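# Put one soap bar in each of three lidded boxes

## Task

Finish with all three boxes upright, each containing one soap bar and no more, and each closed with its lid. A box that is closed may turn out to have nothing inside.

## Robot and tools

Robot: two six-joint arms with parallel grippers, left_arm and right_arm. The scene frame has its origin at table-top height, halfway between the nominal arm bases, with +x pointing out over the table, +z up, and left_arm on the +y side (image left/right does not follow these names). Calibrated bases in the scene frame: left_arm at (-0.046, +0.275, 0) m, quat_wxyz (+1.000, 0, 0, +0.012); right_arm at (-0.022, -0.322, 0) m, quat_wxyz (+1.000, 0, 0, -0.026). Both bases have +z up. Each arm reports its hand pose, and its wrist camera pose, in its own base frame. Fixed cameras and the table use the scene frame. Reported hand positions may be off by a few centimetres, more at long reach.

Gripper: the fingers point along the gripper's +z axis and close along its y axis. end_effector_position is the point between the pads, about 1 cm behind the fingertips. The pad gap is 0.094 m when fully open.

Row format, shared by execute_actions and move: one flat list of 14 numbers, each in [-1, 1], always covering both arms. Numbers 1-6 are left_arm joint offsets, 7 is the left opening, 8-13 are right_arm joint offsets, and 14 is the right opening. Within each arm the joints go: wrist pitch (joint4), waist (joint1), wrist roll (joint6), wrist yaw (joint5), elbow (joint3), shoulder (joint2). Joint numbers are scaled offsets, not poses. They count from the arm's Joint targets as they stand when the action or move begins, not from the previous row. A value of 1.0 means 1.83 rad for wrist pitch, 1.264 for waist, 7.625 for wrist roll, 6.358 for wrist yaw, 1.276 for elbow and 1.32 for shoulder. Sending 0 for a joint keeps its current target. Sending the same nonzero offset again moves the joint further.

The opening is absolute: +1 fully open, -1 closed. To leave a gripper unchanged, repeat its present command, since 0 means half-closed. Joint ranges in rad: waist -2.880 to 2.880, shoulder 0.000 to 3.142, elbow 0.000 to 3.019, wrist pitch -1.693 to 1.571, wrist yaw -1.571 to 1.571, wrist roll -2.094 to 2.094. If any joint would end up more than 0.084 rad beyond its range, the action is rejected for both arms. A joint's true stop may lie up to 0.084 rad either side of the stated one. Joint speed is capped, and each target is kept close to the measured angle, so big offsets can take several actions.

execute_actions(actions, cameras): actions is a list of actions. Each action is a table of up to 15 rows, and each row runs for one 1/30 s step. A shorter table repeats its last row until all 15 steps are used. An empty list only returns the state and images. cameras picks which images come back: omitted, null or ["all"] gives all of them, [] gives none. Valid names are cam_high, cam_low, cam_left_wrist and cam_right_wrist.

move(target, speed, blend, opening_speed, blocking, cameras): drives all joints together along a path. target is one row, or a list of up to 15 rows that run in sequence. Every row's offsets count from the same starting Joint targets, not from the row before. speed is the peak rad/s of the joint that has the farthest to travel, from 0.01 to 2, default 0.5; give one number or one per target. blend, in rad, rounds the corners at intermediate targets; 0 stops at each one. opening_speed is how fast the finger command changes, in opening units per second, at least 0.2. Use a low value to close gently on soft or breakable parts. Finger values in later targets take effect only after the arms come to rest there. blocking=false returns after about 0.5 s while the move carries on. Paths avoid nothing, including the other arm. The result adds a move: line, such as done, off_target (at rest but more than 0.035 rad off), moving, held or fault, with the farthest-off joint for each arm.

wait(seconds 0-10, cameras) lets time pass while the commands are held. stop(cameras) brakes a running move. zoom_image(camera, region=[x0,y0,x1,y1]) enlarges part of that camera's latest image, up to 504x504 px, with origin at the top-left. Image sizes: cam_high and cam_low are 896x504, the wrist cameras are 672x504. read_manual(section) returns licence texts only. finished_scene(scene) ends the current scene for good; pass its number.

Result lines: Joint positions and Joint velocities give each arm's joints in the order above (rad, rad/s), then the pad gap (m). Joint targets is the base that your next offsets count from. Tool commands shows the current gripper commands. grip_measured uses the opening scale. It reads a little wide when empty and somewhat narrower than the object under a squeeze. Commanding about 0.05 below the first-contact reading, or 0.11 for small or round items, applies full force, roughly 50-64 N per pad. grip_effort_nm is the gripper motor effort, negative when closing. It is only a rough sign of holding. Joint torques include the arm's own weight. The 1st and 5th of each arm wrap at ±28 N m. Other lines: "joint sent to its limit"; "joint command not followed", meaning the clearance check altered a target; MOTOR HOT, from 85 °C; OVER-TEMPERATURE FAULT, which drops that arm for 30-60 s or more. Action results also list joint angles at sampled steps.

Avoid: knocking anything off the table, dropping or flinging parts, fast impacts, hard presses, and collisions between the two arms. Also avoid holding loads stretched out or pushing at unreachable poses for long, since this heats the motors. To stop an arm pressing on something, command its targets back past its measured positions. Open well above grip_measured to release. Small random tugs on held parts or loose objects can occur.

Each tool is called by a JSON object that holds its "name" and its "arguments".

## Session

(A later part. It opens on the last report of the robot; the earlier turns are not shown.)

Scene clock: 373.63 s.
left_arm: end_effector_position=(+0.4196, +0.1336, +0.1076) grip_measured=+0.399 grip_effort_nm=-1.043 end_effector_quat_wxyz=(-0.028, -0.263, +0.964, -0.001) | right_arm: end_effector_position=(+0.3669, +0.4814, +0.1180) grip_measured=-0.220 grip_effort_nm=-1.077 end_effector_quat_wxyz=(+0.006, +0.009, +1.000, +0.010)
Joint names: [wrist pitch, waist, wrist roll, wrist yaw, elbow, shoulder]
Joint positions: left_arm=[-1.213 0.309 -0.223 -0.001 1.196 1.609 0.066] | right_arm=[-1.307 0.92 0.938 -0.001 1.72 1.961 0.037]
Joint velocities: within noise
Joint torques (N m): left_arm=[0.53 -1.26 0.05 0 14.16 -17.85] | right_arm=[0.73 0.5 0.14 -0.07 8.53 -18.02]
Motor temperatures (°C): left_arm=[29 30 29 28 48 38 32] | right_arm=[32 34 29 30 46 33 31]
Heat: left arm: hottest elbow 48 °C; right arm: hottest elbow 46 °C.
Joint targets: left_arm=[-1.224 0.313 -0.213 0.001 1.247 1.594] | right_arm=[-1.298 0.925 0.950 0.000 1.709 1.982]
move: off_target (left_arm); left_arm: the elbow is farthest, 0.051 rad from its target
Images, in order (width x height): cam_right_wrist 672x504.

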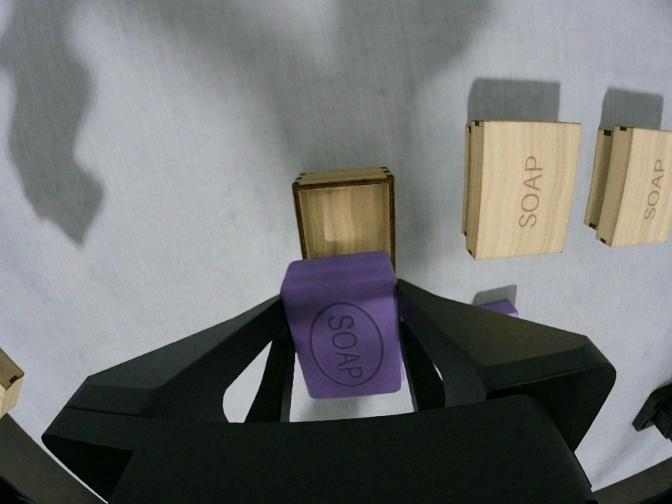

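{"name": "move", "arguments": {"target": [0,0,0,0,0,0,0.3,0.0668,0,0.0052,0,-0.0574,0.0371,-0.35], "speed": 0.15, "cameras": ["cam_right_wrist","cam_low"]}}

{"name": "zoom_image", "arguments": {"camera": "cam_low", "region": [440, 230, 590, 330]}}

Scene clock: 396.70 s.
left_arm: end_effector_position=(+0.4196, +0.1336, +0.1076) grip_measured=+0.399 grip_effort_nm=-1.028 end_effector_quat_wxyz=(-0.028, -0.263, +0.964, -0.001) | right_arm: end_effector_position=(+0.3683, +0.4833, +0.0655) grip_measured=-0.220 grip_effort_nm=-1.077 end_effector_quat_wxyz=(+0.008, +0.029, +0.999, +0.012)
Joint names: [wrist pitch, waist, wrist roll, wrist yaw, elbow, shoulder]
Joint positions: left_arm=[-1.213 0.309 -0.223 -0.001 1.196 1.609 0.066] | right_arm=[-1.185 0.92 0.978 -0.001 1.648 2.006 0.037]
Joint velocities: within noise
Joint torques (N m): left_arm=[0.51 -1.32 0.05 0 14.17 -17.79] | right_arm=[0.68 0.5 0.12 -0.07 8.16 -17.96]
Motor temperatures (°C): left_arm=[29 30 29 28 50 38 32] | right_arm=[32 34 29 30 45 34 32]
Heat: left arm: hottest elbow 50 °C; right arm: hottest elbow 45 °C.
Joint targets: left_arm=[-1.224 0.313 -0.213 0.001 1.247 1.594] | right_arm=[-1.176 0.925 0.990 0.000 1.635 2.031]
move: off_target (left_arm); left_arm: the elbow is farthest, 0.051 rad from its target
Images, in order (width x height): cam_low 896x504, cam_right_wrist 672x504.

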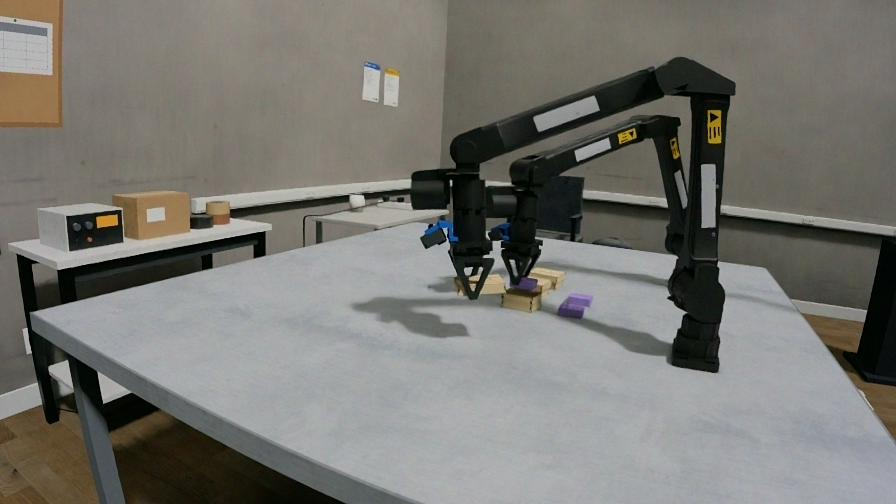

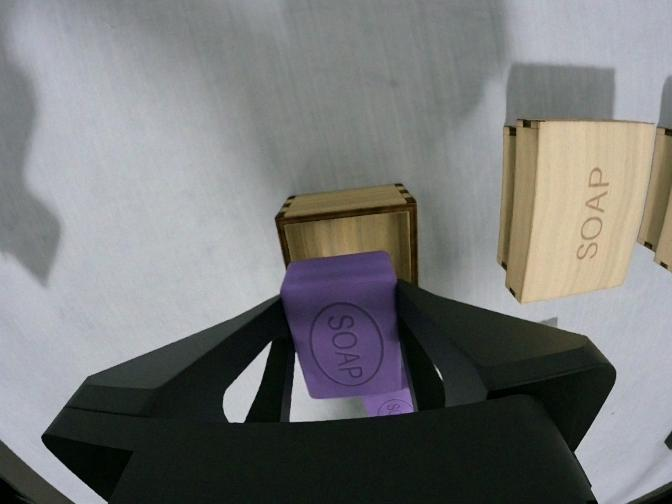

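Scaled by 3.360 from the camera's 896x504 image, which has a finer 1280x720 frame.

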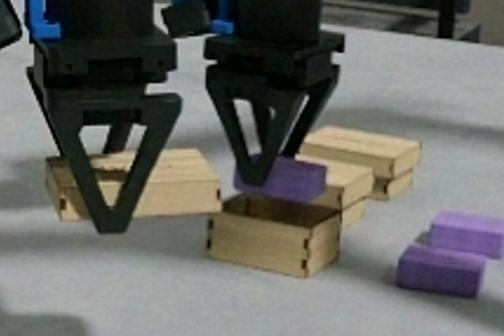

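{"name": "move", "arguments": {"target": [0,0,0,0,0,0,0.3,0.0479,0,0,0,-0.0447,0.0223,-0.35], "speed": 0.08, "cameras": ["cam_right_wrist","cam_low"]}}

{"name": "zoom_image", "arguments": {"camera": "cam_low", "region": [440, 230, 590, 330]}}

Scene clock: 415.13 s.
left_arm: end_effector_position=(+0.4196, +0.1336, +0.1076) grip_measured=+0.399 grip_effort_nm=-1.033 end_effector_quat_wxyz=(-0.028, -0.263, +0.964, -0.001) | right_arm: end_effector_position=(+0.3663, +0.4806, +0.0297) grip_measured=-0.220 grip_effort_nm=-1.072 end_effector_quat_wxyz=(+0.008, +0.029, +0.999, +0.013)
Joint names: [wrist pitch, waist, wrist roll, wrist yaw, elbow, shoulder]
Joint positions: left_arm=[-1.213 0.309 -0.223 -0.001 1.196 1.609 0.066] | right_arm=[-1.098 0.92 0.978 -0.001 1.591 2.034 0.037]
Joint velocities: within noise
Joint torques (N m): left_arm=[0.53 -1.26 0.05 0 14.16 -17.85] | right_arm=[0.8 0.56 0.11 -0.07 7.83 -17.67]
Motor temperatures (°C): left_arm=[29 30 29 28 52 38 32] | right_arm=[32 34 29 30 44 34 32]
Heat: left arm: hottest elbow 52 °C; right arm: hottest elbow 44 °C.
Joint targets: left_arm=[-1.224 0.313 -0.213 0.001 1.247 1.594] | right_arm=[-1.088 0.925 0.990 0.000 1.578 2.061]
move: off_target (left_arm); left_arm: the elbow is farthest, 0.051 rad from its target
Images, in order (width x height): cam_low 896x504, cam_right_wrist 672x504.

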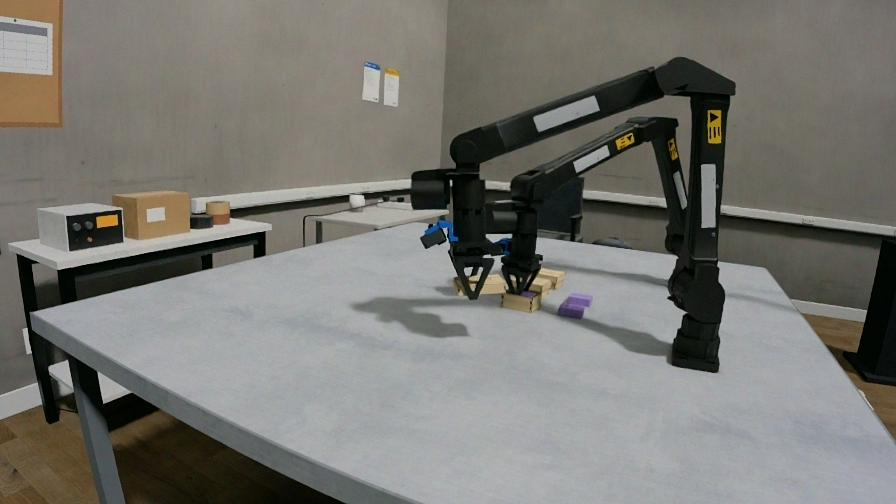

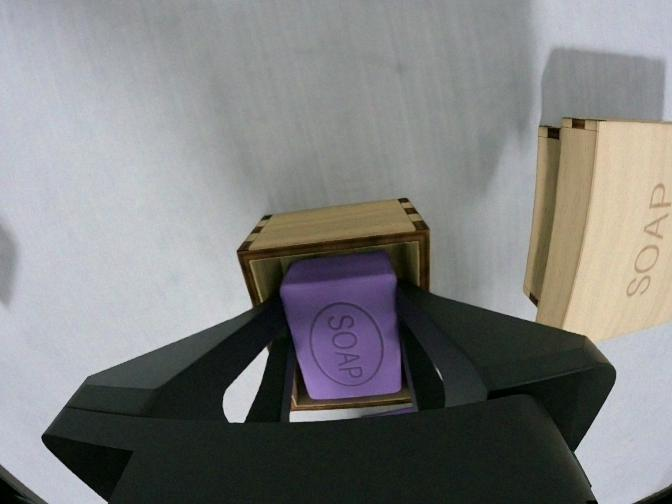

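Scaled by 3.360 from the camera's 896x504 image, which has a finer 1280x720 frame.

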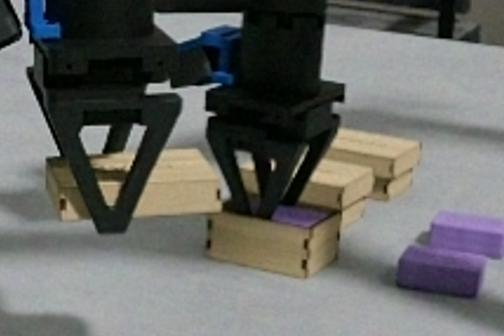

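{"name": "move", "arguments": {"target": [0,0,0,0,0,0,0.3,0.0101,0,0,0,-0.0056,0.0086,-0.35], "speed": 0.05, "cameras": ["cam_right_wrist"]}}

{"name": "move", "arguments": {"target": [0,0,0,0,0,0,0.3,0,0,0,0,0,0,-0.12], "opening_speed": 0.2, "cameras": ["cam_right_wrist"]}}

Scene clock: 428.67 s.
left_arm: end_effector_position=(+0.4196, +0.1336, +0.1076) grip_measured=+0.399 grip_effort_nm=-1.048 end_effector_quat_wxyz=(-0.028, -0.263, +0.964, -0.001) | right_arm: end_effector_position=(+0.3678, +0.4826, +0.0280) grip_measured=-0.221 grip_effort_nm=-1.067 end_effector_quat_wxyz=(+0.011, +0.029, +0.999, +0.016)
Joint names: [wrist pitch, waist, wrist roll, wrist yaw, elbow, shoulder]
Joint positions: left_arm=[-1.213 0.309 -0.223 -0.001 1.196 1.609 0.066] | right_arm=[-1.085 0.92 0.978 -0.001 1.59 2.036 0.037]
Joint velocities: within noise
Joint torques (N m): left_arm=[0.54 -1.32 0.05 0 14.16 -17.85] | right_arm=[0.96 0.56 0.11 -0.07 7.31 -17.08]
Motor temperatures (°C): left_arm=[29 30 29 28 52 38 32] | right_arm=[32 34 29 30 43 35 32]
Heat: left arm: hottest elbow 52 °C; right arm: hottest elbow 43 °C.
Joint targets: left_arm=[-1.224 0.313 -0.213 0.001 1.247 1.594] | right_arm=[-1.070 0.925 0.990 0.000 1.571 2.072]
move: off_target (left_arm, right_arm); left_arm: the elbow is farthest, 0.051 rad from its target; right_arm: the shoulder is farthest, 0.036 rad from its target
Images, in order (width x height): cam_right_wrist 672x504.

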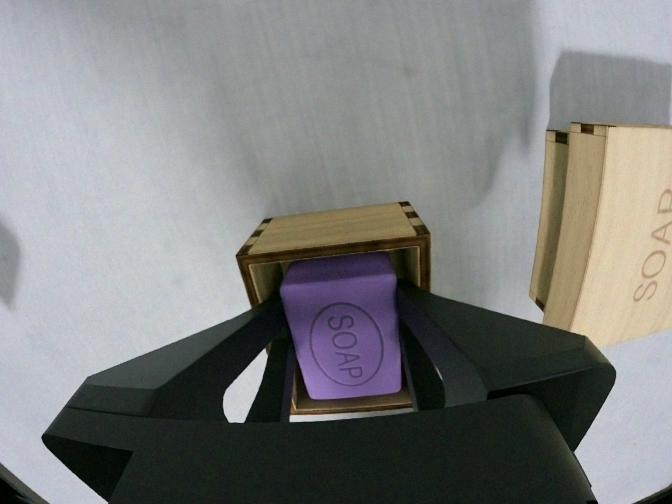

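Scene clock: 430.03 s.
left_arm: end_effector_position=(+0.4196, +0.1336, +0.1076) grip_measured=+0.399 grip_effort_nm=-1.043 end_effector_quat_wxyz=(-0.028, -0.263, +0.964, -0.001) | right_arm: end_effector_position=(+0.3677, +0.4825, +0.0278) grip_measured=-0.157 grip_effort_nm=1.199 end_effector_quat_wxyz=(+0.011, +0.029, +0.999, +0.016)
Joint names: [wrist pitch, waist, wrist roll, wrist yaw, elbow, shoulder]
Joint positions: left_arm=[-1.213 0.309 -0.223 -0.001 1.196 1.609 0.066] | right_arm=[-1.085 0.92 0.979 -0.001 1.59 2.036 0.04]
Joint velocities: within noise
Joint torques (N m): left_arm=[0.51 -1.32 0.05 0 14.17 -17.79] | right_arm=[1.01 0.56 0.11 -0.07 7.35 -17.08]
Motor temperatures (°C): left_arm=[29 30 29 28 53 38 32] | right_arm=[32 34 29 30 43 35 32]
Heat: left arm: hottest elbow 53 °C; right arm: hottest elbow 43 °C.
Joint targets: left_arm=[-1.224 0.313 -0.213 0.001 1.247 1.594] | right_arm=[-1.069 0.925 0.989 0.000 1.571 2.072]
move: off_target (left_arm, right_arm); left_arm: the elbow is farthest, 0.051 rad from its target; right_arm: the shoulder is farthest, 0.036 rad from its target
Images, in order (width x height): cam_right_wrist 672x504.

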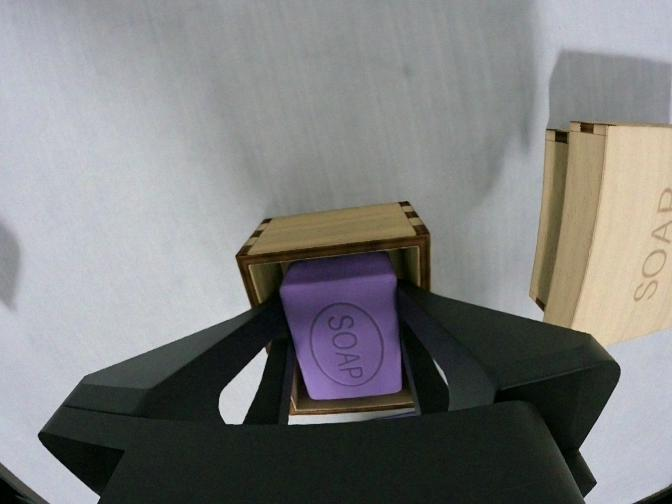

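{"name": "move", "arguments": {"target": [[0,0,0,0,0,0,0.3,-0.011,0,0,0,0.055,-0.0227,-0.12],[0,0,0,0,0,0,0.3,-0.0538,0,0,0,0.0776,-0.0465,-0.12],[0,0,0,0,0,0,0.3,-0.1847,0,0,0,0.203,-0.1011,0]], "speed": [0.1,0.08,0.2], "blend": 0.005, "cameras": ["cam_right_wrist","cam_low"]}}

Scene clock: 451.47 s.
left_arm: end_effector_position=(+0.4196, +0.1336, +0.1076) grip_measured=+0.399 grip_effort_nm=-1.033 end_effector_quat_wxyz=(-0.028, -0.263, +0.964, -0.001) | right_arm: end_effector_position=(+0.3630, +0.4762, +0.1417) grip_measured=-0.157 grip_effort_nm=1.204 end_effector_quat_wxyz=(-0.004, +0.029, +1.000, -0.004)
Joint names: [wrist pitch, waist, wrist roll, wrist yaw, elbow, shoulder]
Joint positions: left_arm=[-1.213 0.309 -0.223 -0.001 1.196 1.609 0.066] | right_arm=[-1.4 0.92 0.979 -0.001 1.77 1.952 0.04]
Joint velocities: within noise
Joint torques (N m): left_arm=[0.54 -1.32 0.05 0 14.17 -17.85] | right_arm=[0.05 0.5 0.11 -0.07 14.65 -20.66]
Motor temperatures (°C): left_arm=[28 30 29 28 54 38 32] | right_arm=[32 34 29 30 44 35 33]
Heat: left arm: hottest elbow 54 °C; right arm: hottest elbow 44 °C.
Joint targets: left_arm=[-1.224 0.313 -0.213 0.001 1.247 1.594] | right_arm=[-1.407 0.925 0.989 0.000 1.830 1.938]
move: off_target (left_arm, right_arm); target 3's new numbers were sent with right_arm's elbow 0.060 rad from that target; left_arm: the elbow is farthest, 0.051 rad from its target; right_arm: the elbow is farthest, 0.060 rad from its target
Images, in order (width x height): cam_low 896x504, cam_right_wrist 672x504.

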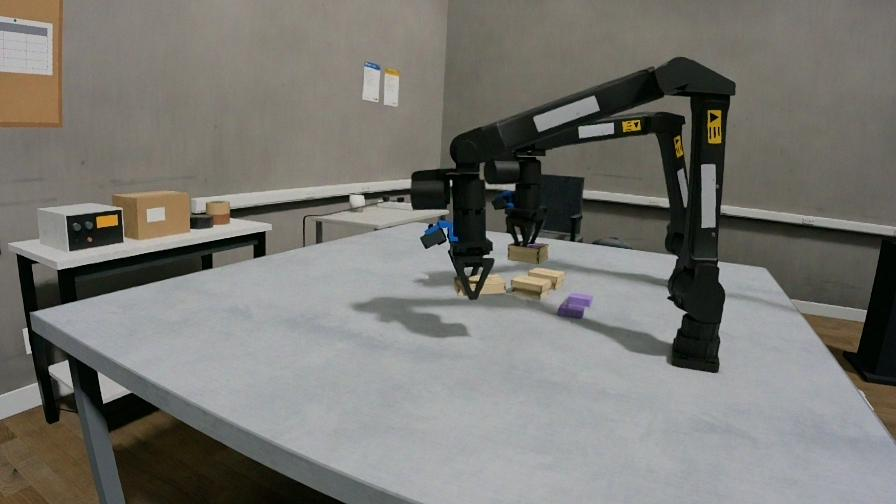

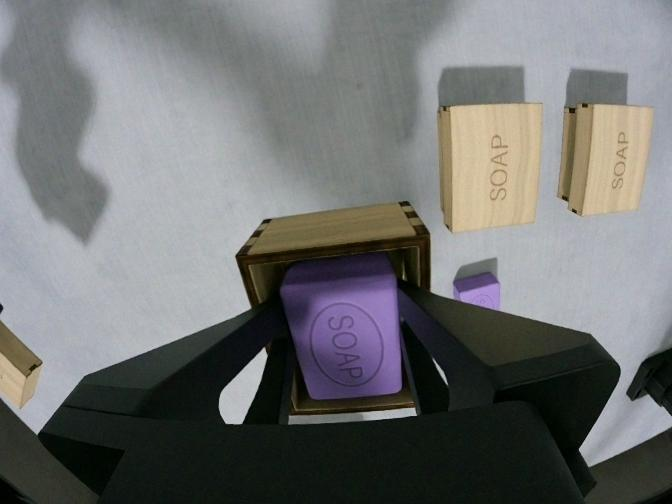

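{"name": "move", "arguments": {"target": [[0,0,0,0,0,0,0.3,0.1309,0,0,0,-0.1600,0.0606,-0.12],[0,0,0,0,0,0,0.3,0.1800,0,0,0,-0.2000,0.0970,-0.12]], "speed": [0.2,0.06], "blend": 0.01, "cameras": ["cam_right_wrist"]}}

{"name": "zoom_image", "arguments": {"camera": "cam_right_wrist", "region": [200, 180, 460, 430]}}

Scene clock: 474.63 s.
left_arm: end_effector_position=(+0.4196, +0.1336, +0.1076) grip_measured=+0.399 grip_effort_nm=-1.043 end_effector_quat_wxyz=(-0.028, -0.263, +0.964, -0.001) | right_arm: end_effector_position=(+0.3677, +0.4825, +0.0284) grip_measured=-0.157 grip_effort_nm=1.199 end_effector_quat_wxyz=(+0.011, +0.030, +0.999, +0.016)
Joint names: [wrist pitch, waist, wrist roll, wrist yaw, elbow, shoulder]
Joint positions: left_arm=[-1.213 0.309 -0.223 -0.001 1.196 1.609 0.066] | right_arm=[-1.087 0.92 0.979 -0.001 1.591 2.036 0.04]
Joint velocities: within noise
Joint torques (N m): left_arm=[0.54 -1.32 0.05 0 14.17 -17.85] | right_arm=[0.75 0.56 0.11 -0.08 7.51 -17.73]
Motor temperatures (°C): left_arm=[28 30 29 28 55 38 32] | right_arm=[32 33 29 30 47 37 33]
Heat: left arm: hottest elbow 55 °C; right arm: hottest elbow 47 °C.
Joint targets: left_arm=[-1.224 0.313 -0.213 0.001 1.247 1.594] | right_arm=[-1.078 0.925 0.990 0.000 1.575 2.066]
move: off_target (left_arm); left_arm: the elbow is farthest, 0.051 rad from its target
Images, in order (width x height): cam_right_wrist 672x504.

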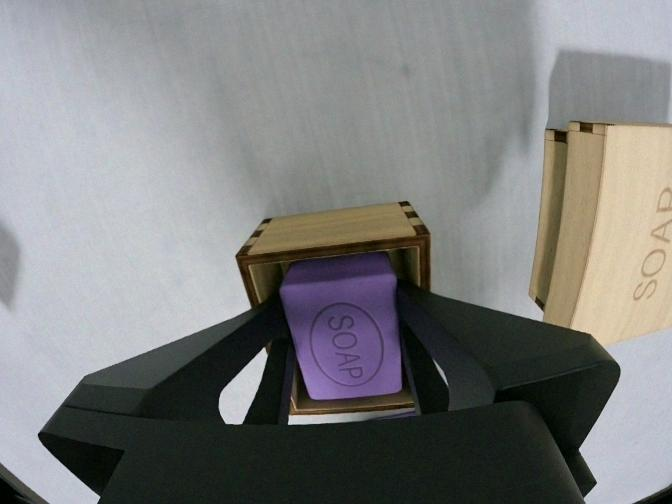

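Scaled by 1.938 from the camera's 672x504 image, which has a finer 960x720 frame.

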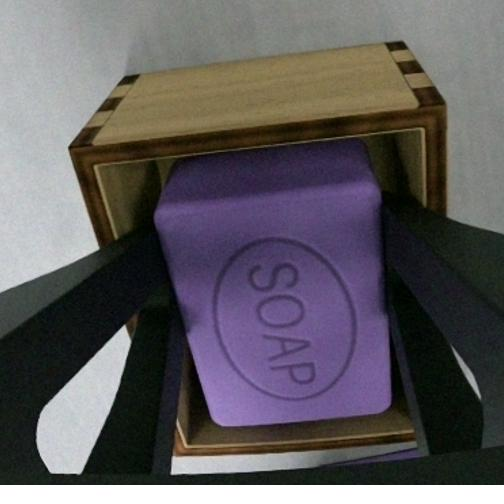

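{"name": "move", "arguments": {"target": [0,0,0,0,0,0,0.3,0,0,0,0,0,0,-0.185], "opening_speed": 0.2, "cameras": []}}

{"name": "move", "arguments": {"target": [[0,0,0,0,0,0,0.3,-0.006,0,0,0,0.052,-0.018,-0.185],[0,0,0,0,0,0,0.3,-0.0300,0,0,0,0.063,-0.0300,-0.185]], "speed": 0.06, "blend": 0.005, "cameras": ["cam_right_wrist"]}}

{"name": "zoom_image", "arguments": {"camera": "cam_right_wrist", "region": [200, 180, 460, 430]}}

Scene clock: 484.07 s.
left_arm: end_effector_position=(+0.4196, +0.1336, +0.1076) grip_measured=+0.399 grip_effort_nm=-1.038 end_effector_quat_wxyz=(-0.028, -0.263, +0.964, -0.001) | right_arm: end_effector_position=(+0.3677, +0.4825, +0.0284) grip_measured=-0.185 grip_effort_nm=0.066 end_effector_quat_wxyz=(+0.011, +0.030, +0.999, +0.016)
Joint names: [wrist pitch, waist, wrist roll, wrist yaw, elbow, shoulder]
Joint positions: left_arm=[-1.213 0.309 -0.223 -0.001 1.196 1.609 0.066] | right_arm=[-1.087 0.92 0.979 -0.001 1.591 2.036 0.038]
Joint velocities: within noise
Joint torques (N m): left_arm=[0.53 -1.32 0.05 0 14.17 -17.79] | right_arm=[0.77 0.56 0.12 -0.08 7.56 -17.49]
Motor temperatures (°C): left_arm=[28 30 29 28 55 38 33] | right_arm=[32 33 29 30 46 37 33]
Heat: left arm: hottest elbow 55 °C; right arm: hottest elbow 46 °C.
Joint targets: left_arm=[-1.224 0.313 -0.213 0.001 1.247 1.594] | right_arm=[-1.078 0.925 0.990 0.000 1.575 2.066]
move: off_target (left_arm); left_arm: the elbow is farthest, 0.051 rad from its target
No camera images: "cameras" was empty.

Scene clock: 486.30 s.
left_arm: end_effector_position=(+0.4196, +0.1336, +0.1076) grip_measured=+0.399 grip_effort_nm=-1.043 end_effector_quat_wxyz=(-0.028, -0.263, +0.964, -0.001) | right_arm: end_effector_position=(+0.3632, +0.4766, +0.0299) grip_measured=-0.186 grip_effort_nm=0.027 end_effector_quat_wxyz=(+0.001, +0.030, +1.000, +0.003)
Joint names: [wrist pitch, waist, wrist roll, wrist yaw, elbow, shoulder]
Joint positions: left_arm=[-1.213 0.309 -0.223 -0.001 1.196 1.609 0.066] | right_arm=[-1.125 0.92 0.979 -0.001 1.596 2.036 0.038]
Joint velocities: within noise
Joint torques (N m): left_arm=[0.51 -1.32 0.05 0 14.17 -17.79] | right_arm=[0.03 0.56 0.11 -0.07 14 -20.54]
Motor temperatures (°C): left_arm=[28 30 29 28 55 39 33] | right_arm=[32 33 29 30 46 37 33]
Heat: left arm: hottest elbow 55 °C; right arm: hottest elbow 46 °C.
Joint targets: left_arm=[-1.224 0.313 -0.213 0.001 1.247 1.594] | right_arm=[-1.133 0.925 0.990 0.000 1.656 2.027]
move: off_target (left_arm, right_arm); left_arm: the elbow is farthest, 0.051 rad from its target; right_arm: the elbow is farthest, 0.060 rad from its target
Images, in order (width x height): cam_right_wrist 672x504.

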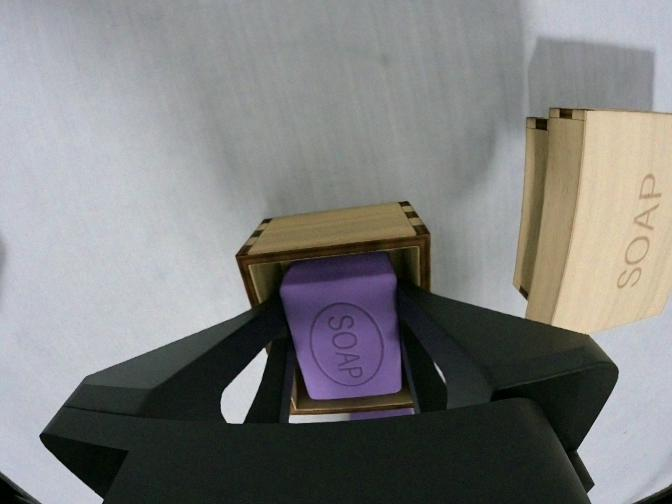

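Scaled by 1.938 from the camera's 672x504 image, which has a finer 960x720 frame.

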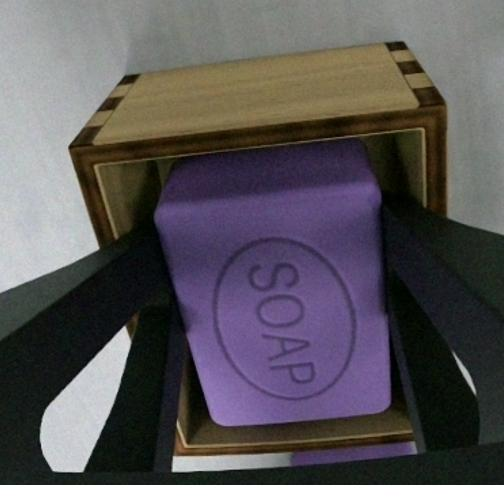

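{"name": "move", "arguments": {"target": [0,0,0,0,0,0,0.3,-0.0284,0,0,0,0.0188,-0.0167,-0.19], "speed": 0.06, "cameras": ["cam_right_wrist","cam_low"]}}

{"name": "zoom_image", "arguments": {"camera": "cam_low", "region": [440, 230, 590, 330]}}

Scene clock: 510.47 s.
left_arm: end_effector_position=(+0.4196, +0.1336, +0.1076) grip_measured=+0.399 grip_effort_nm=-1.038 end_effector_quat_wxyz=(-0.028, -0.263, +0.964, -0.001) | right_arm: end_effector_position=(+0.3622, +0.4752, +0.0453) grip_measured=-0.189 grip_effort_nm=-0.066 end_effector_quat_wxyz=(-0.003, +0.030, +1.000, -0.004)
Joint names: [wrist pitch, waist, wrist roll, wrist yaw, elbow, shoulder]
Joint positions: left_arm=[-1.213 0.309 -0.223 -0.001 1.196 1.609 0.066] | right_arm=[-1.177 0.92 0.979 -0.001 1.62 2.024 0.038]
Joint velocities: within noise
Joint torques (N m): left_arm=[0.51 -1.32 0.05 0 14.16 -17.79] | right_arm=[0.01 0.5 0.11 -0.07 13.94 -21.25]
Motor temperatures (°C): left_arm=[28 30 29 28 56 39 33] | right_arm=[32 33 29 30 50 37 32]
Heat: left arm: hottest elbow 56 °C; right arm: hottest elbow 50 °C.
Joint targets: left_arm=[-1.224 0.313 -0.213 0.001 1.247 1.594] | right_arm=[-1.185 0.925 0.990 0.000 1.679 2.005]
move: off_target (left_arm, right_arm); left_arm: the elbow is farthest, 0.051 rad from its target; right_arm: the elbow is farthest, 0.060 rad from its target
Images, in order (width x height): cam_low 896x504, cam_right_wrist 672x504.

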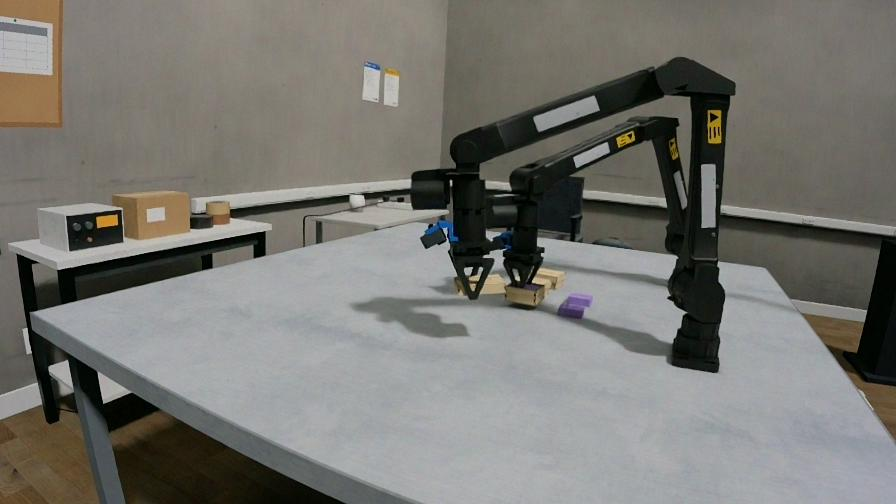

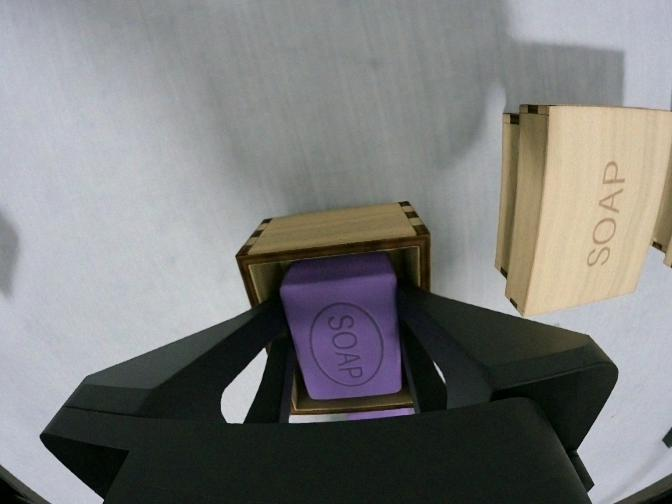

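Scaled by 3.360 from the camera's 896x504 image, which has a finer 1280x720 frame.

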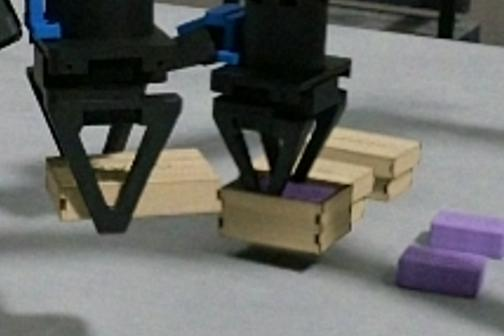

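{"name": "move", "arguments": {"target": [0,0,0,0,0,0,0.3,0.0585,0,0,0,-0.0815,0.0462,-0.19], "speed": 0.06, "cameras": []}}

{"name": "move", "arguments": {"target": [0,0,0,0,0,0,0.3,0,0,0,0,0,0,-0.35], "opening_speed": 0.3, "cameras": []}}

{"name": "move", "arguments": {"target": [[0,0,0,0,0,0,0.3,-0.006,0,0,0,0.052,-0.018,-0.35],[0,0,0,0,0,0,0.3,-0.05,0,0,0,0.075,-0.0420,-0.35]], "speed": 0.06, "blend": 0.005, "cameras": ["cam_right_wrist","cam_low"]}}

{"name": "zoom_image", "arguments": {"camera": "cam_low", "region": [440, 230, 590, 330]}}

Scene clock: 538.17 s.
left_arm: end_effector_position=(+0.4196, +0.1336, +0.1076) grip_measured=+0.399 grip_effort_nm=-1.043 end_effector_quat_wxyz=(-0.028, -0.263, +0.964, -0.001) | right_arm: end_effector_position=(+0.3680, +0.4827, +0.0284) grip_measured=-0.190 grip_effort_nm=-0.071 end_effector_quat_wxyz=(+0.011, +0.030, +0.999, +0.016)
Joint names: [wrist pitch, waist, wrist roll, wrist yaw, elbow, shoulder]
Joint positions: left_arm=[-1.213 0.309 -0.223 -0.001 1.196 1.609 0.066] | right_arm=[-1.087 0.92 0.979 -0.001 1.592 2.037 0.038]
Joint velocities: within noise
Joint torques (N m): left_arm=[0.53 -1.32 0.05 0 14.16 -17.85] | right_arm=[0.77 0.56 0.11 -0.09 7.53 -17.61]
Motor temperatures (°C): left_arm=[28 30 29 28 56 39 33] | right_arm=[32 33 28 30 49 39 31]
Heat: left arm: hottest elbow 56 °C; right arm: hottest elbow 49 °C.
Joint targets: left_arm=[-1.224 0.313 -0.213 0.001 1.247 1.594] | right_arm=[-1.078 0.925 0.990 0.000 1.576 2.066]
move: off_target (left_arm); left_arm: the elbow is farthest, 0.051 rad from its target
No camera images: "cameras" was empty.

Scene clock: 538.90 s.
left_arm: end_effector_position=(+0.4196, +0.1336, +0.1076) grip_measured=+0.399 grip_effort_nm=-1.038 end_effector_quat_wxyz=(-0.028, -0.263, +0.964, -0.001) | right_arm: end_effector_position=(+0.3680, +0.4827, +0.0284) grip_measured=-0.221 grip_effort_nm=-1.077 end_effector_quat_wxyz=(+0.011, +0.030, +0.999, +0.016)
Joint names: [wrist pitch, waist, wrist roll, wrist yaw, elbow, shoulder]
Joint positions: left_arm=[-1.213 0.309 -0.223 -0.001 1.196 1.609 0.066] | right_arm=[-1.087 0.92 0.979 -0.001 1.592 2.037 0.037]
Joint velocities: within noise
Joint torques (N m): left_arm=[0.53 -1.32 0.05 0 14.16 -17.85] | right_arm=[0.77 0.56 0.11 -0.09 7.53 -17.61]
Motor temperatures (°C): left_arm=[28 30 29 28 56 39 33] | right_arm=[32 33 28 30 49 39 31]
Heat: left arm: hottest elbow 56 °C; right arm: hottest elbow 49 °C.
Joint targets: left_arm=[-1.224 0.313 -0.213 0.001 1.247 1.594] | right_arm=[-1.078 0.925 0.990 0.000 1.576 2.066]
move: off_target (left_arm); left_arm: the elbow is farthest, 0.051 rad from its target
No camera images: "cameras" was empty.

Scene clock: 541.80 s.
left_arm: end_effector_position=(+0.4196, +0.1336, +0.1076) grip_measured=+0.399 grip_effort_nm=-1.038 end_effector_quat_wxyz=(-0.028, -0.263, +0.964, -0.001) | right_arm: end_effector_position=(+0.3628, +0.4759, +0.0411) grip_measured=-0.221 grip_effort_nm=-1.072 end_effector_quat_wxyz=(-0.002, +0.030, +1.000, -0.002)
Joint names: [wrist pitch, waist, wrist roll, wrist yaw, elbow, shoulder]
Joint positions: left_arm=[-1.213 0.309 -0.223 -0.001 1.196 1.609 0.066] | right_arm=[-1.162 0.92 0.979 -0.001 1.614 2.027 0.037]
Joint velocities: within noise
Joint torques (N m): left_arm=[0.53 -1.32 0.05 0 14.16 -17.85] | right_arm=[0.06 0.5 0.11 -0.09 13.78 -21.36]
Motor temperatures (°C): left_arm=[28 30 29 28 57 39 33] | right_arm=[32 33 28 30 49 39 31]
Heat: left arm: hottest elbow 57 °C; right arm: hottest elbow 49 °C.
Joint targets: left_arm=[-1.224 0.313 -0.213 0.001 1.247 1.594] | right_arm=[-1.170 0.925 0.990 0.000 1.671 2.010]
move: off_target (left_arm, right_arm); left_arm: the elbow is farthest, 0.051 rad from its target; right_arm: the elbow is farthest, 0.058 rad from its target
Images, in order (width x height): cam_low 896x504, cam_right_wrist 672x504.

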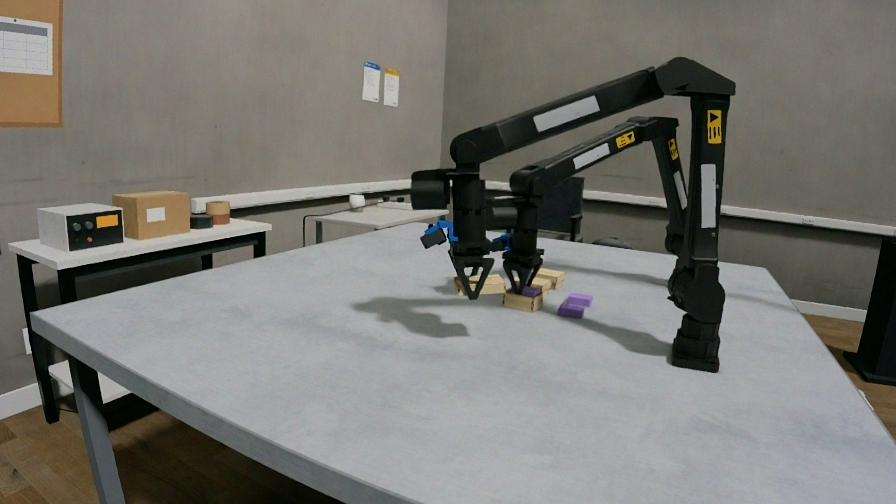

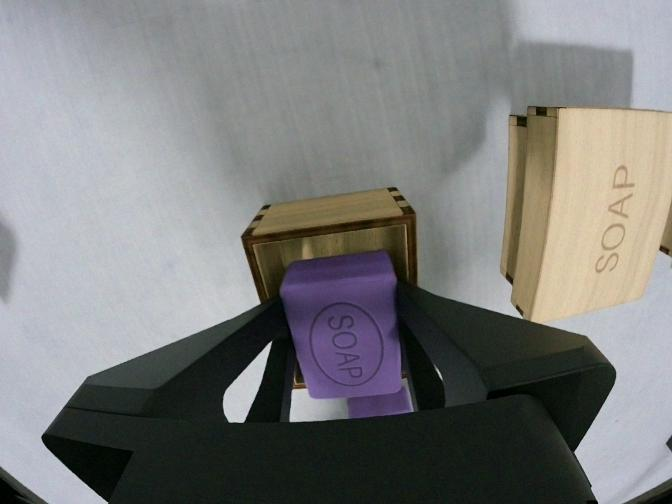

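Scaled by 3.360 from the camera's 896x504 image, which has a finer 1280x720 frame.

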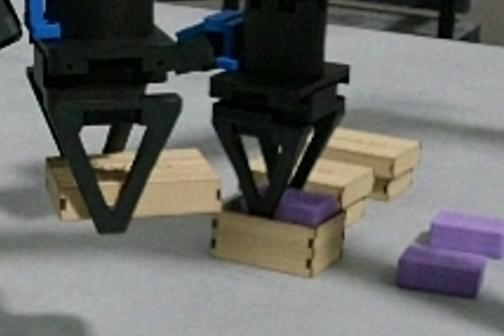

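{"name": "move", "arguments": {"target": [0,0,0,0,0,0,0.3,0,0,0,0,0,0,-0.14], "opening_speed": 0.2, "cameras": ["cam_right_wrist"]}}

{"name": "move", "arguments": {"target": [0,0,0,0,0,0,0.3,-0.04,0,0,0,0.03,-0.025,-0.15], "speed": 0.06, "cameras": ["cam_right_wrist","cam_low"]}}

{"name": "zoom_image", "arguments": {"camera": "cam_low", "region": [440, 230, 590, 330]}}

Scene clock: 554.57 s.
left_arm: end_effector_position=(+0.4196, +0.1336, +0.1076) grip_measured=+0.399 grip_effort_nm=-1.033 end_effector_quat_wxyz=(-0.028, -0.263, +0.964, -0.001) | right_arm: end_effector_position=(+0.3628, +0.4760, +0.0417) grip_measured=-0.142 grip_effort_nm=0.037 end_effector_quat_wxyz=(-0.001, +0.030, +1.000, -0.001)
Joint names: [wrist pitch, waist, wrist roll, wrist yaw, elbow, shoulder]
Joint positions: left_arm=[-1.213 0.309 -0.223 -0.001 1.196 1.609 0.066] | right_arm=[-1.162 0.92 0.979 -0.001 1.614 2.026 0.04]
Joint velocities: within noise
Joint torques (N m): left_arm=[0.51 -1.38 0.05 0 14.16 -17.79] | right_arm=[0.06 0.56 0.11 -0.09 13.78 -21.07]
Motor temperatures (°C): left_arm=[28 30 29 28 57 39 33] | right_arm=[32 33 28 30 50 40 32]
Heat: left arm: hottest elbow 57 °C; right arm: hottest elbow 50 °C.
Joint targets: left_arm=[-1.224 0.313 -0.213 0.001 1.247 1.594] | right_arm=[-1.169 0.925 0.990 0.000 1.671 2.010]
move: off_target (left_arm, right_arm); left_arm: the elbow is farthest, 0.051 rad from its target; right_arm: the elbow is farthest, 0.057 rad from its target
Images, in order (width x height): cam_right_wrist 672x504.

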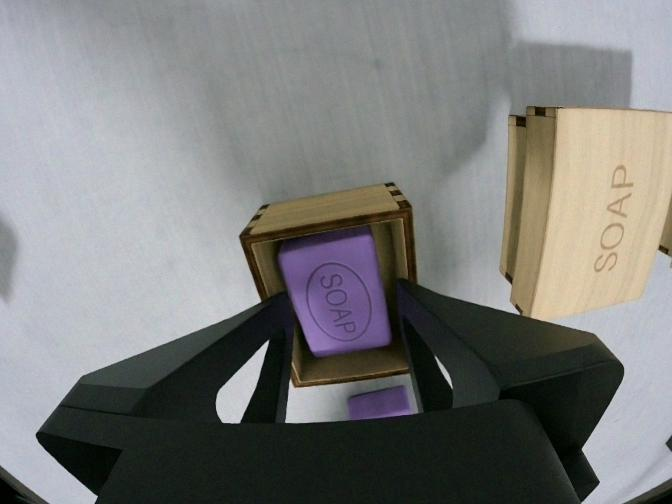

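Scene clock: 556.20 s.
left_arm: end_effector_position=(+0.4196, +0.1336, +0.1076) grip_measured=+0.399 grip_effort_nm=-1.038 end_effector_quat_wxyz=(-0.028, -0.263, +0.964, -0.001) | right_arm: end_effector_position=(+0.3626, +0.4756, +0.0758) grip_measured=-0.148 grip_effort_nm=-0.125 end_effector_quat_wxyz=(-0.001, +0.030, +1.000, -0.001)
Joint names: [wrist pitch, waist, wrist roll, wrist yaw, elbow, shoulder]
Joint positions: left_arm=[-1.213 0.309 -0.223 -0.001 1.196 1.609 0.066] | right_arm=[-1.235 0.92 0.979 -0.001 1.653 1.991 0.04]
Joint velocities: within noise
Joint torques (N m): left_arm=[0.53 -1.32 0.05 0 14.17 -17.85] | right_arm=[-0.02 0.56 0.11 -0.09 13.98 -20.66]
Motor temperatures (°C): left_arm=[28 30 29 28 57 39 33] | right_arm=[32 33 28 30 50 40 32]
Heat: left arm: hottest elbow 57 °C; right arm: hottest elbow 50 °C.
Joint targets: left_arm=[-1.224 0.313 -0.213 0.001 1.247 1.594] | right_arm=[-1.243 0.925 0.990 0.000 1.709 1.977]
move: off_target (left_arm, right_arm); left_arm: the elbow is farthest, 0.051 rad from its target; right_arm: the elbow is farthest, 0.057 rad from its target
Images, in order (width x height): cam_low 896x504, cam_right_wrist 672x504.

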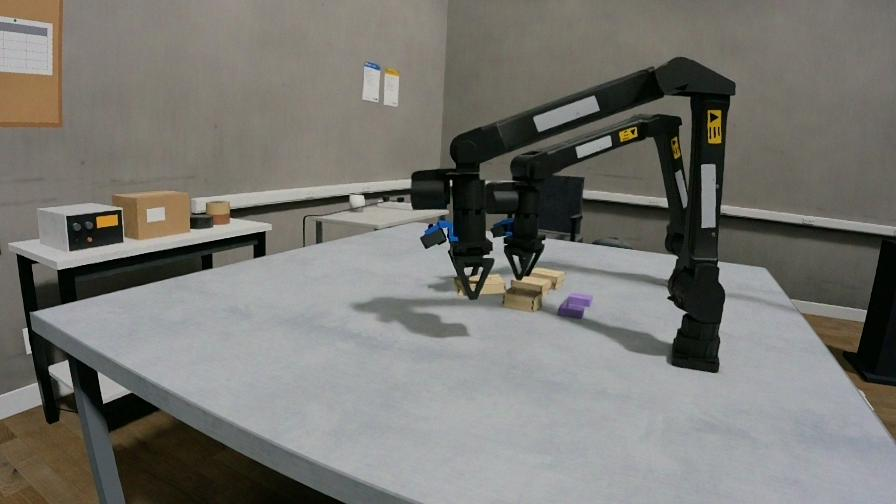

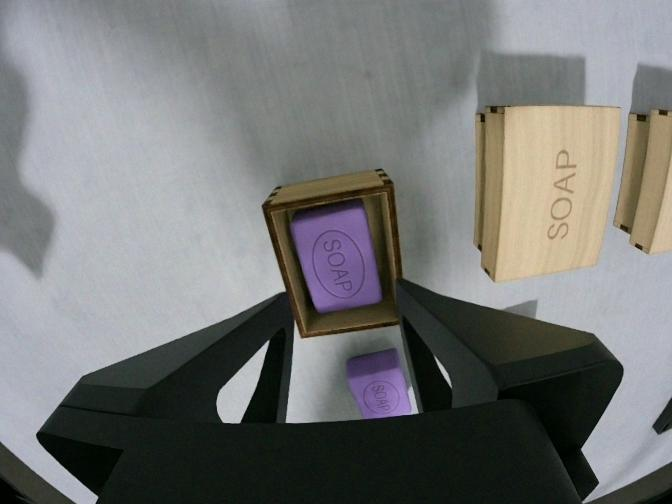

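Scaled by 3.360 from the camera's 896x504 image, which has a finer 1280x720 frame.

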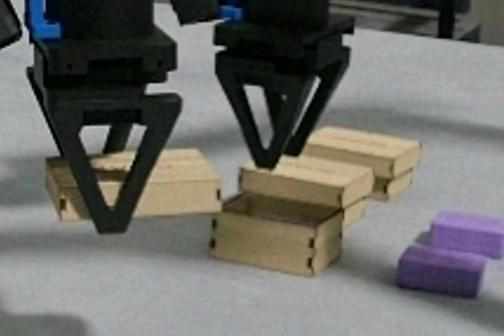

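{"name": "move", "arguments": {"target": [[0,0,0,0,0,0,0.3,-0.03,0,0,0,0.02,-0.08,-0.15],[0,0,0,0,0,0,0.3,0.0263,0.0419,-0.0079,0,-0.3891,-0.2944,-0.15],[0,-0.555,0,0,0,0,0.3,0.0263,0.0419,-0.0079,0,-0.3891,-0.2944,-0.15],[0,-0.5206,0,0,0,0,0.3,0.0263,0.0419,-0.0079,0,-0.3891,-0.2944,1]], "speed": [0.3,0.5,0.5,0.2], "blend": 0.02, "cameras": ["cam_right_wrist","cam_left_wrist"]}}

Scene clock: 581.67 s.
left_arm: end_effector_position=(+0.4129, -0.1531, +0.1076) grip_measured=+0.399 grip_effort_nm=-1.048 end_effector_quat_wxyz=(-0.026, +0.066, +0.997, +0.008) | right_arm: end_effector_position=(+0.2574, +0.3759, +0.1224) grip_measured=+0.998 grip_effort_nm=0.037 end_effector_quat_wxyz=(-0.001, -0.015, +1.000, -0.001)
Joint names: [wrist pitch, waist, wrist roll, wrist yaw, elbow, shoulder]
Joint positions: left_arm=[-1.213 -0.354 -0.223 -0.001 1.196 1.609 0.066] | right_arm=[-1.203 0.971 0.941 -0.001 1.228 1.6 0.094]
Joint velocities: within noise
Joint torques (N m): left_arm=[0.53 -0.91 0.05 -0.01 14.16 -17.85] | right_arm=[0.68 0.67 -0.09 -0.09 7.87 -14.45]
Motor temperatures (°C): left_arm=[28 30 29 28 57 39 33] | right_arm=[32 33 28 30 50 39 31]
Heat: left arm: hottest elbow 57 °C; right arm: hottest elbow 50 °C.
Joint targets: left_arm=[-1.224 -0.346 -0.213 0.001 1.247 1.594] | right_arm=[-1.194 0.978 0.929 0.000 1.213 1.589]
move: off_target (left_arm); left_arm: the elbow is farthest, 0.051 rad from its target
Images, in order (width x height): cam_left_wrist 672x504, cam_right_wrist 672x504.

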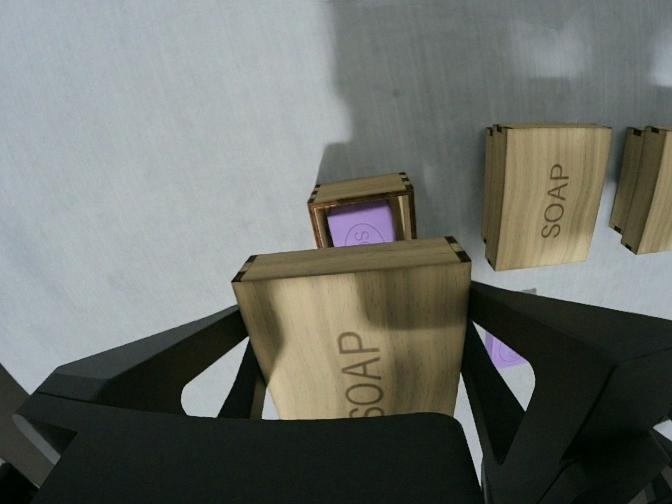

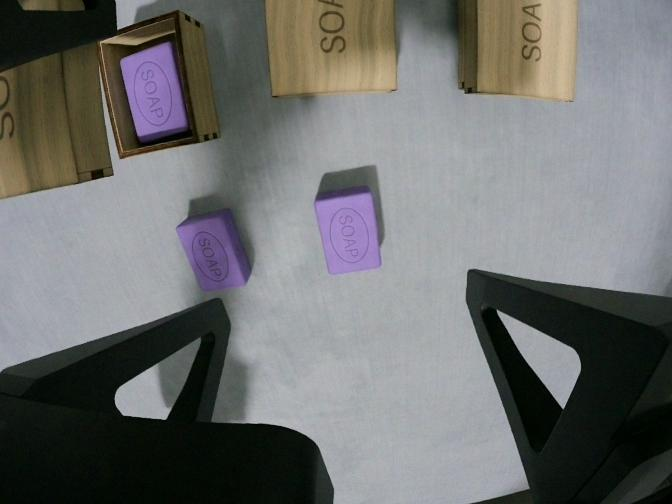

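{"name": "zoom_image", "arguments": {"camera": "cam_left_wrist", "region": [270, 140, 470, 290]}}

Scaled by 2.520 from the camera's 672x504 image, which has a finer 960x720 frame.

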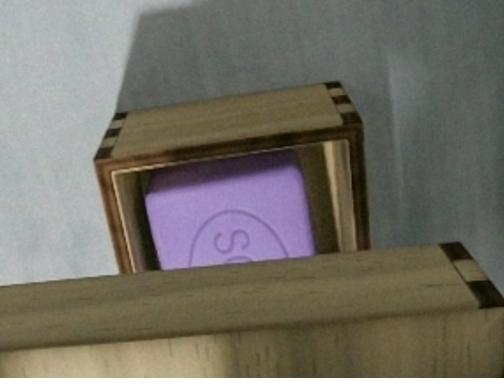

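{"name": "move", "arguments": {"target": [0.1399,-0.0178,-0.0035,0,-0.1057,0.0917,0.3,0.1542,0,0,0,-0.1222,0.0963,1], "speed": 0.15, "cameras": ["cam_right_wrist","cam_left_wrist"]}}

{"name": "zoom_image", "arguments": {"camera": "cam_left_wrist", "region": [220, 160, 490, 340]}}

Scene clock: 657.27 s.
left_arm: end_effector_position=(+0.4331, -0.1611, +0.0475) grip_measured=+0.399 grip_effort_nm=-1.043 end_effector_quat_wxyz=(+0.011, +0.064, +0.998, -0.003) | right_arm: end_effector_position=(+0.2554, +0.3730, +0.0291) grip_measured=+0.998 grip_effort_nm=0.027 end_effector_quat_wxyz=(+0.007, -0.015, +1.000, +0.011)
Joint names: [wrist pitch, waist, wrist roll, wrist yaw, elbow, shoulder]
Joint positions: left_arm=[-0.981 -0.355 -0.227 -0.001 1.123 1.69 0.066] | right_arm=[-0.921 0.971 0.941 -0.001 1.07 1.694 0.094]
Joint velocities: within noise
Joint torques (N m): left_arm=[1.58 -2.55 -0.22 -0.02 7.9 -15.03] | right_arm=[0.75 0.73 -0.09 -0.09 6.9 -12.22]
Motor temperatures (°C): left_arm=[28 30 29 28 58 39 33] | right_arm=[31 33 28 30 44 34 30]
Heat: left arm: hottest elbow 58 °C; right arm: hottest elbow 44 °C.
Joint targets: left_arm=[-0.968 -0.368 -0.240 0.001 1.112 1.715] | right_arm=[-0.912 0.978 0.929 0.000 1.057 1.716]
move: done
Images, in order (width x height): cam_left_wrist 672x504, cam_right_wrist 672x504.

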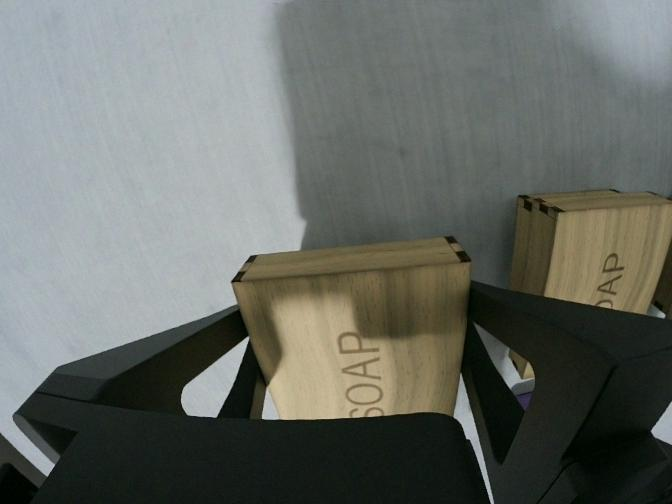

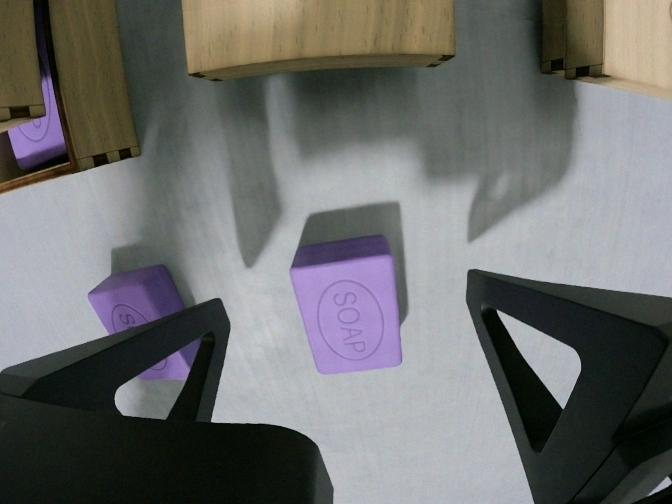

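Scaled by 1.867 from the camera's 672x504 image, which has a finer 960x720 frame.

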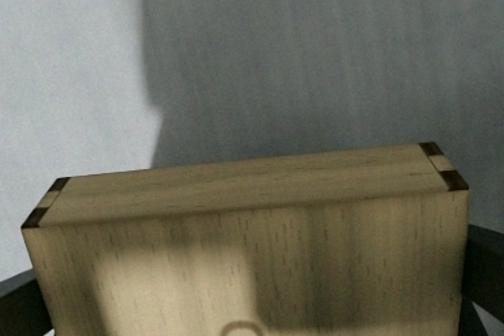

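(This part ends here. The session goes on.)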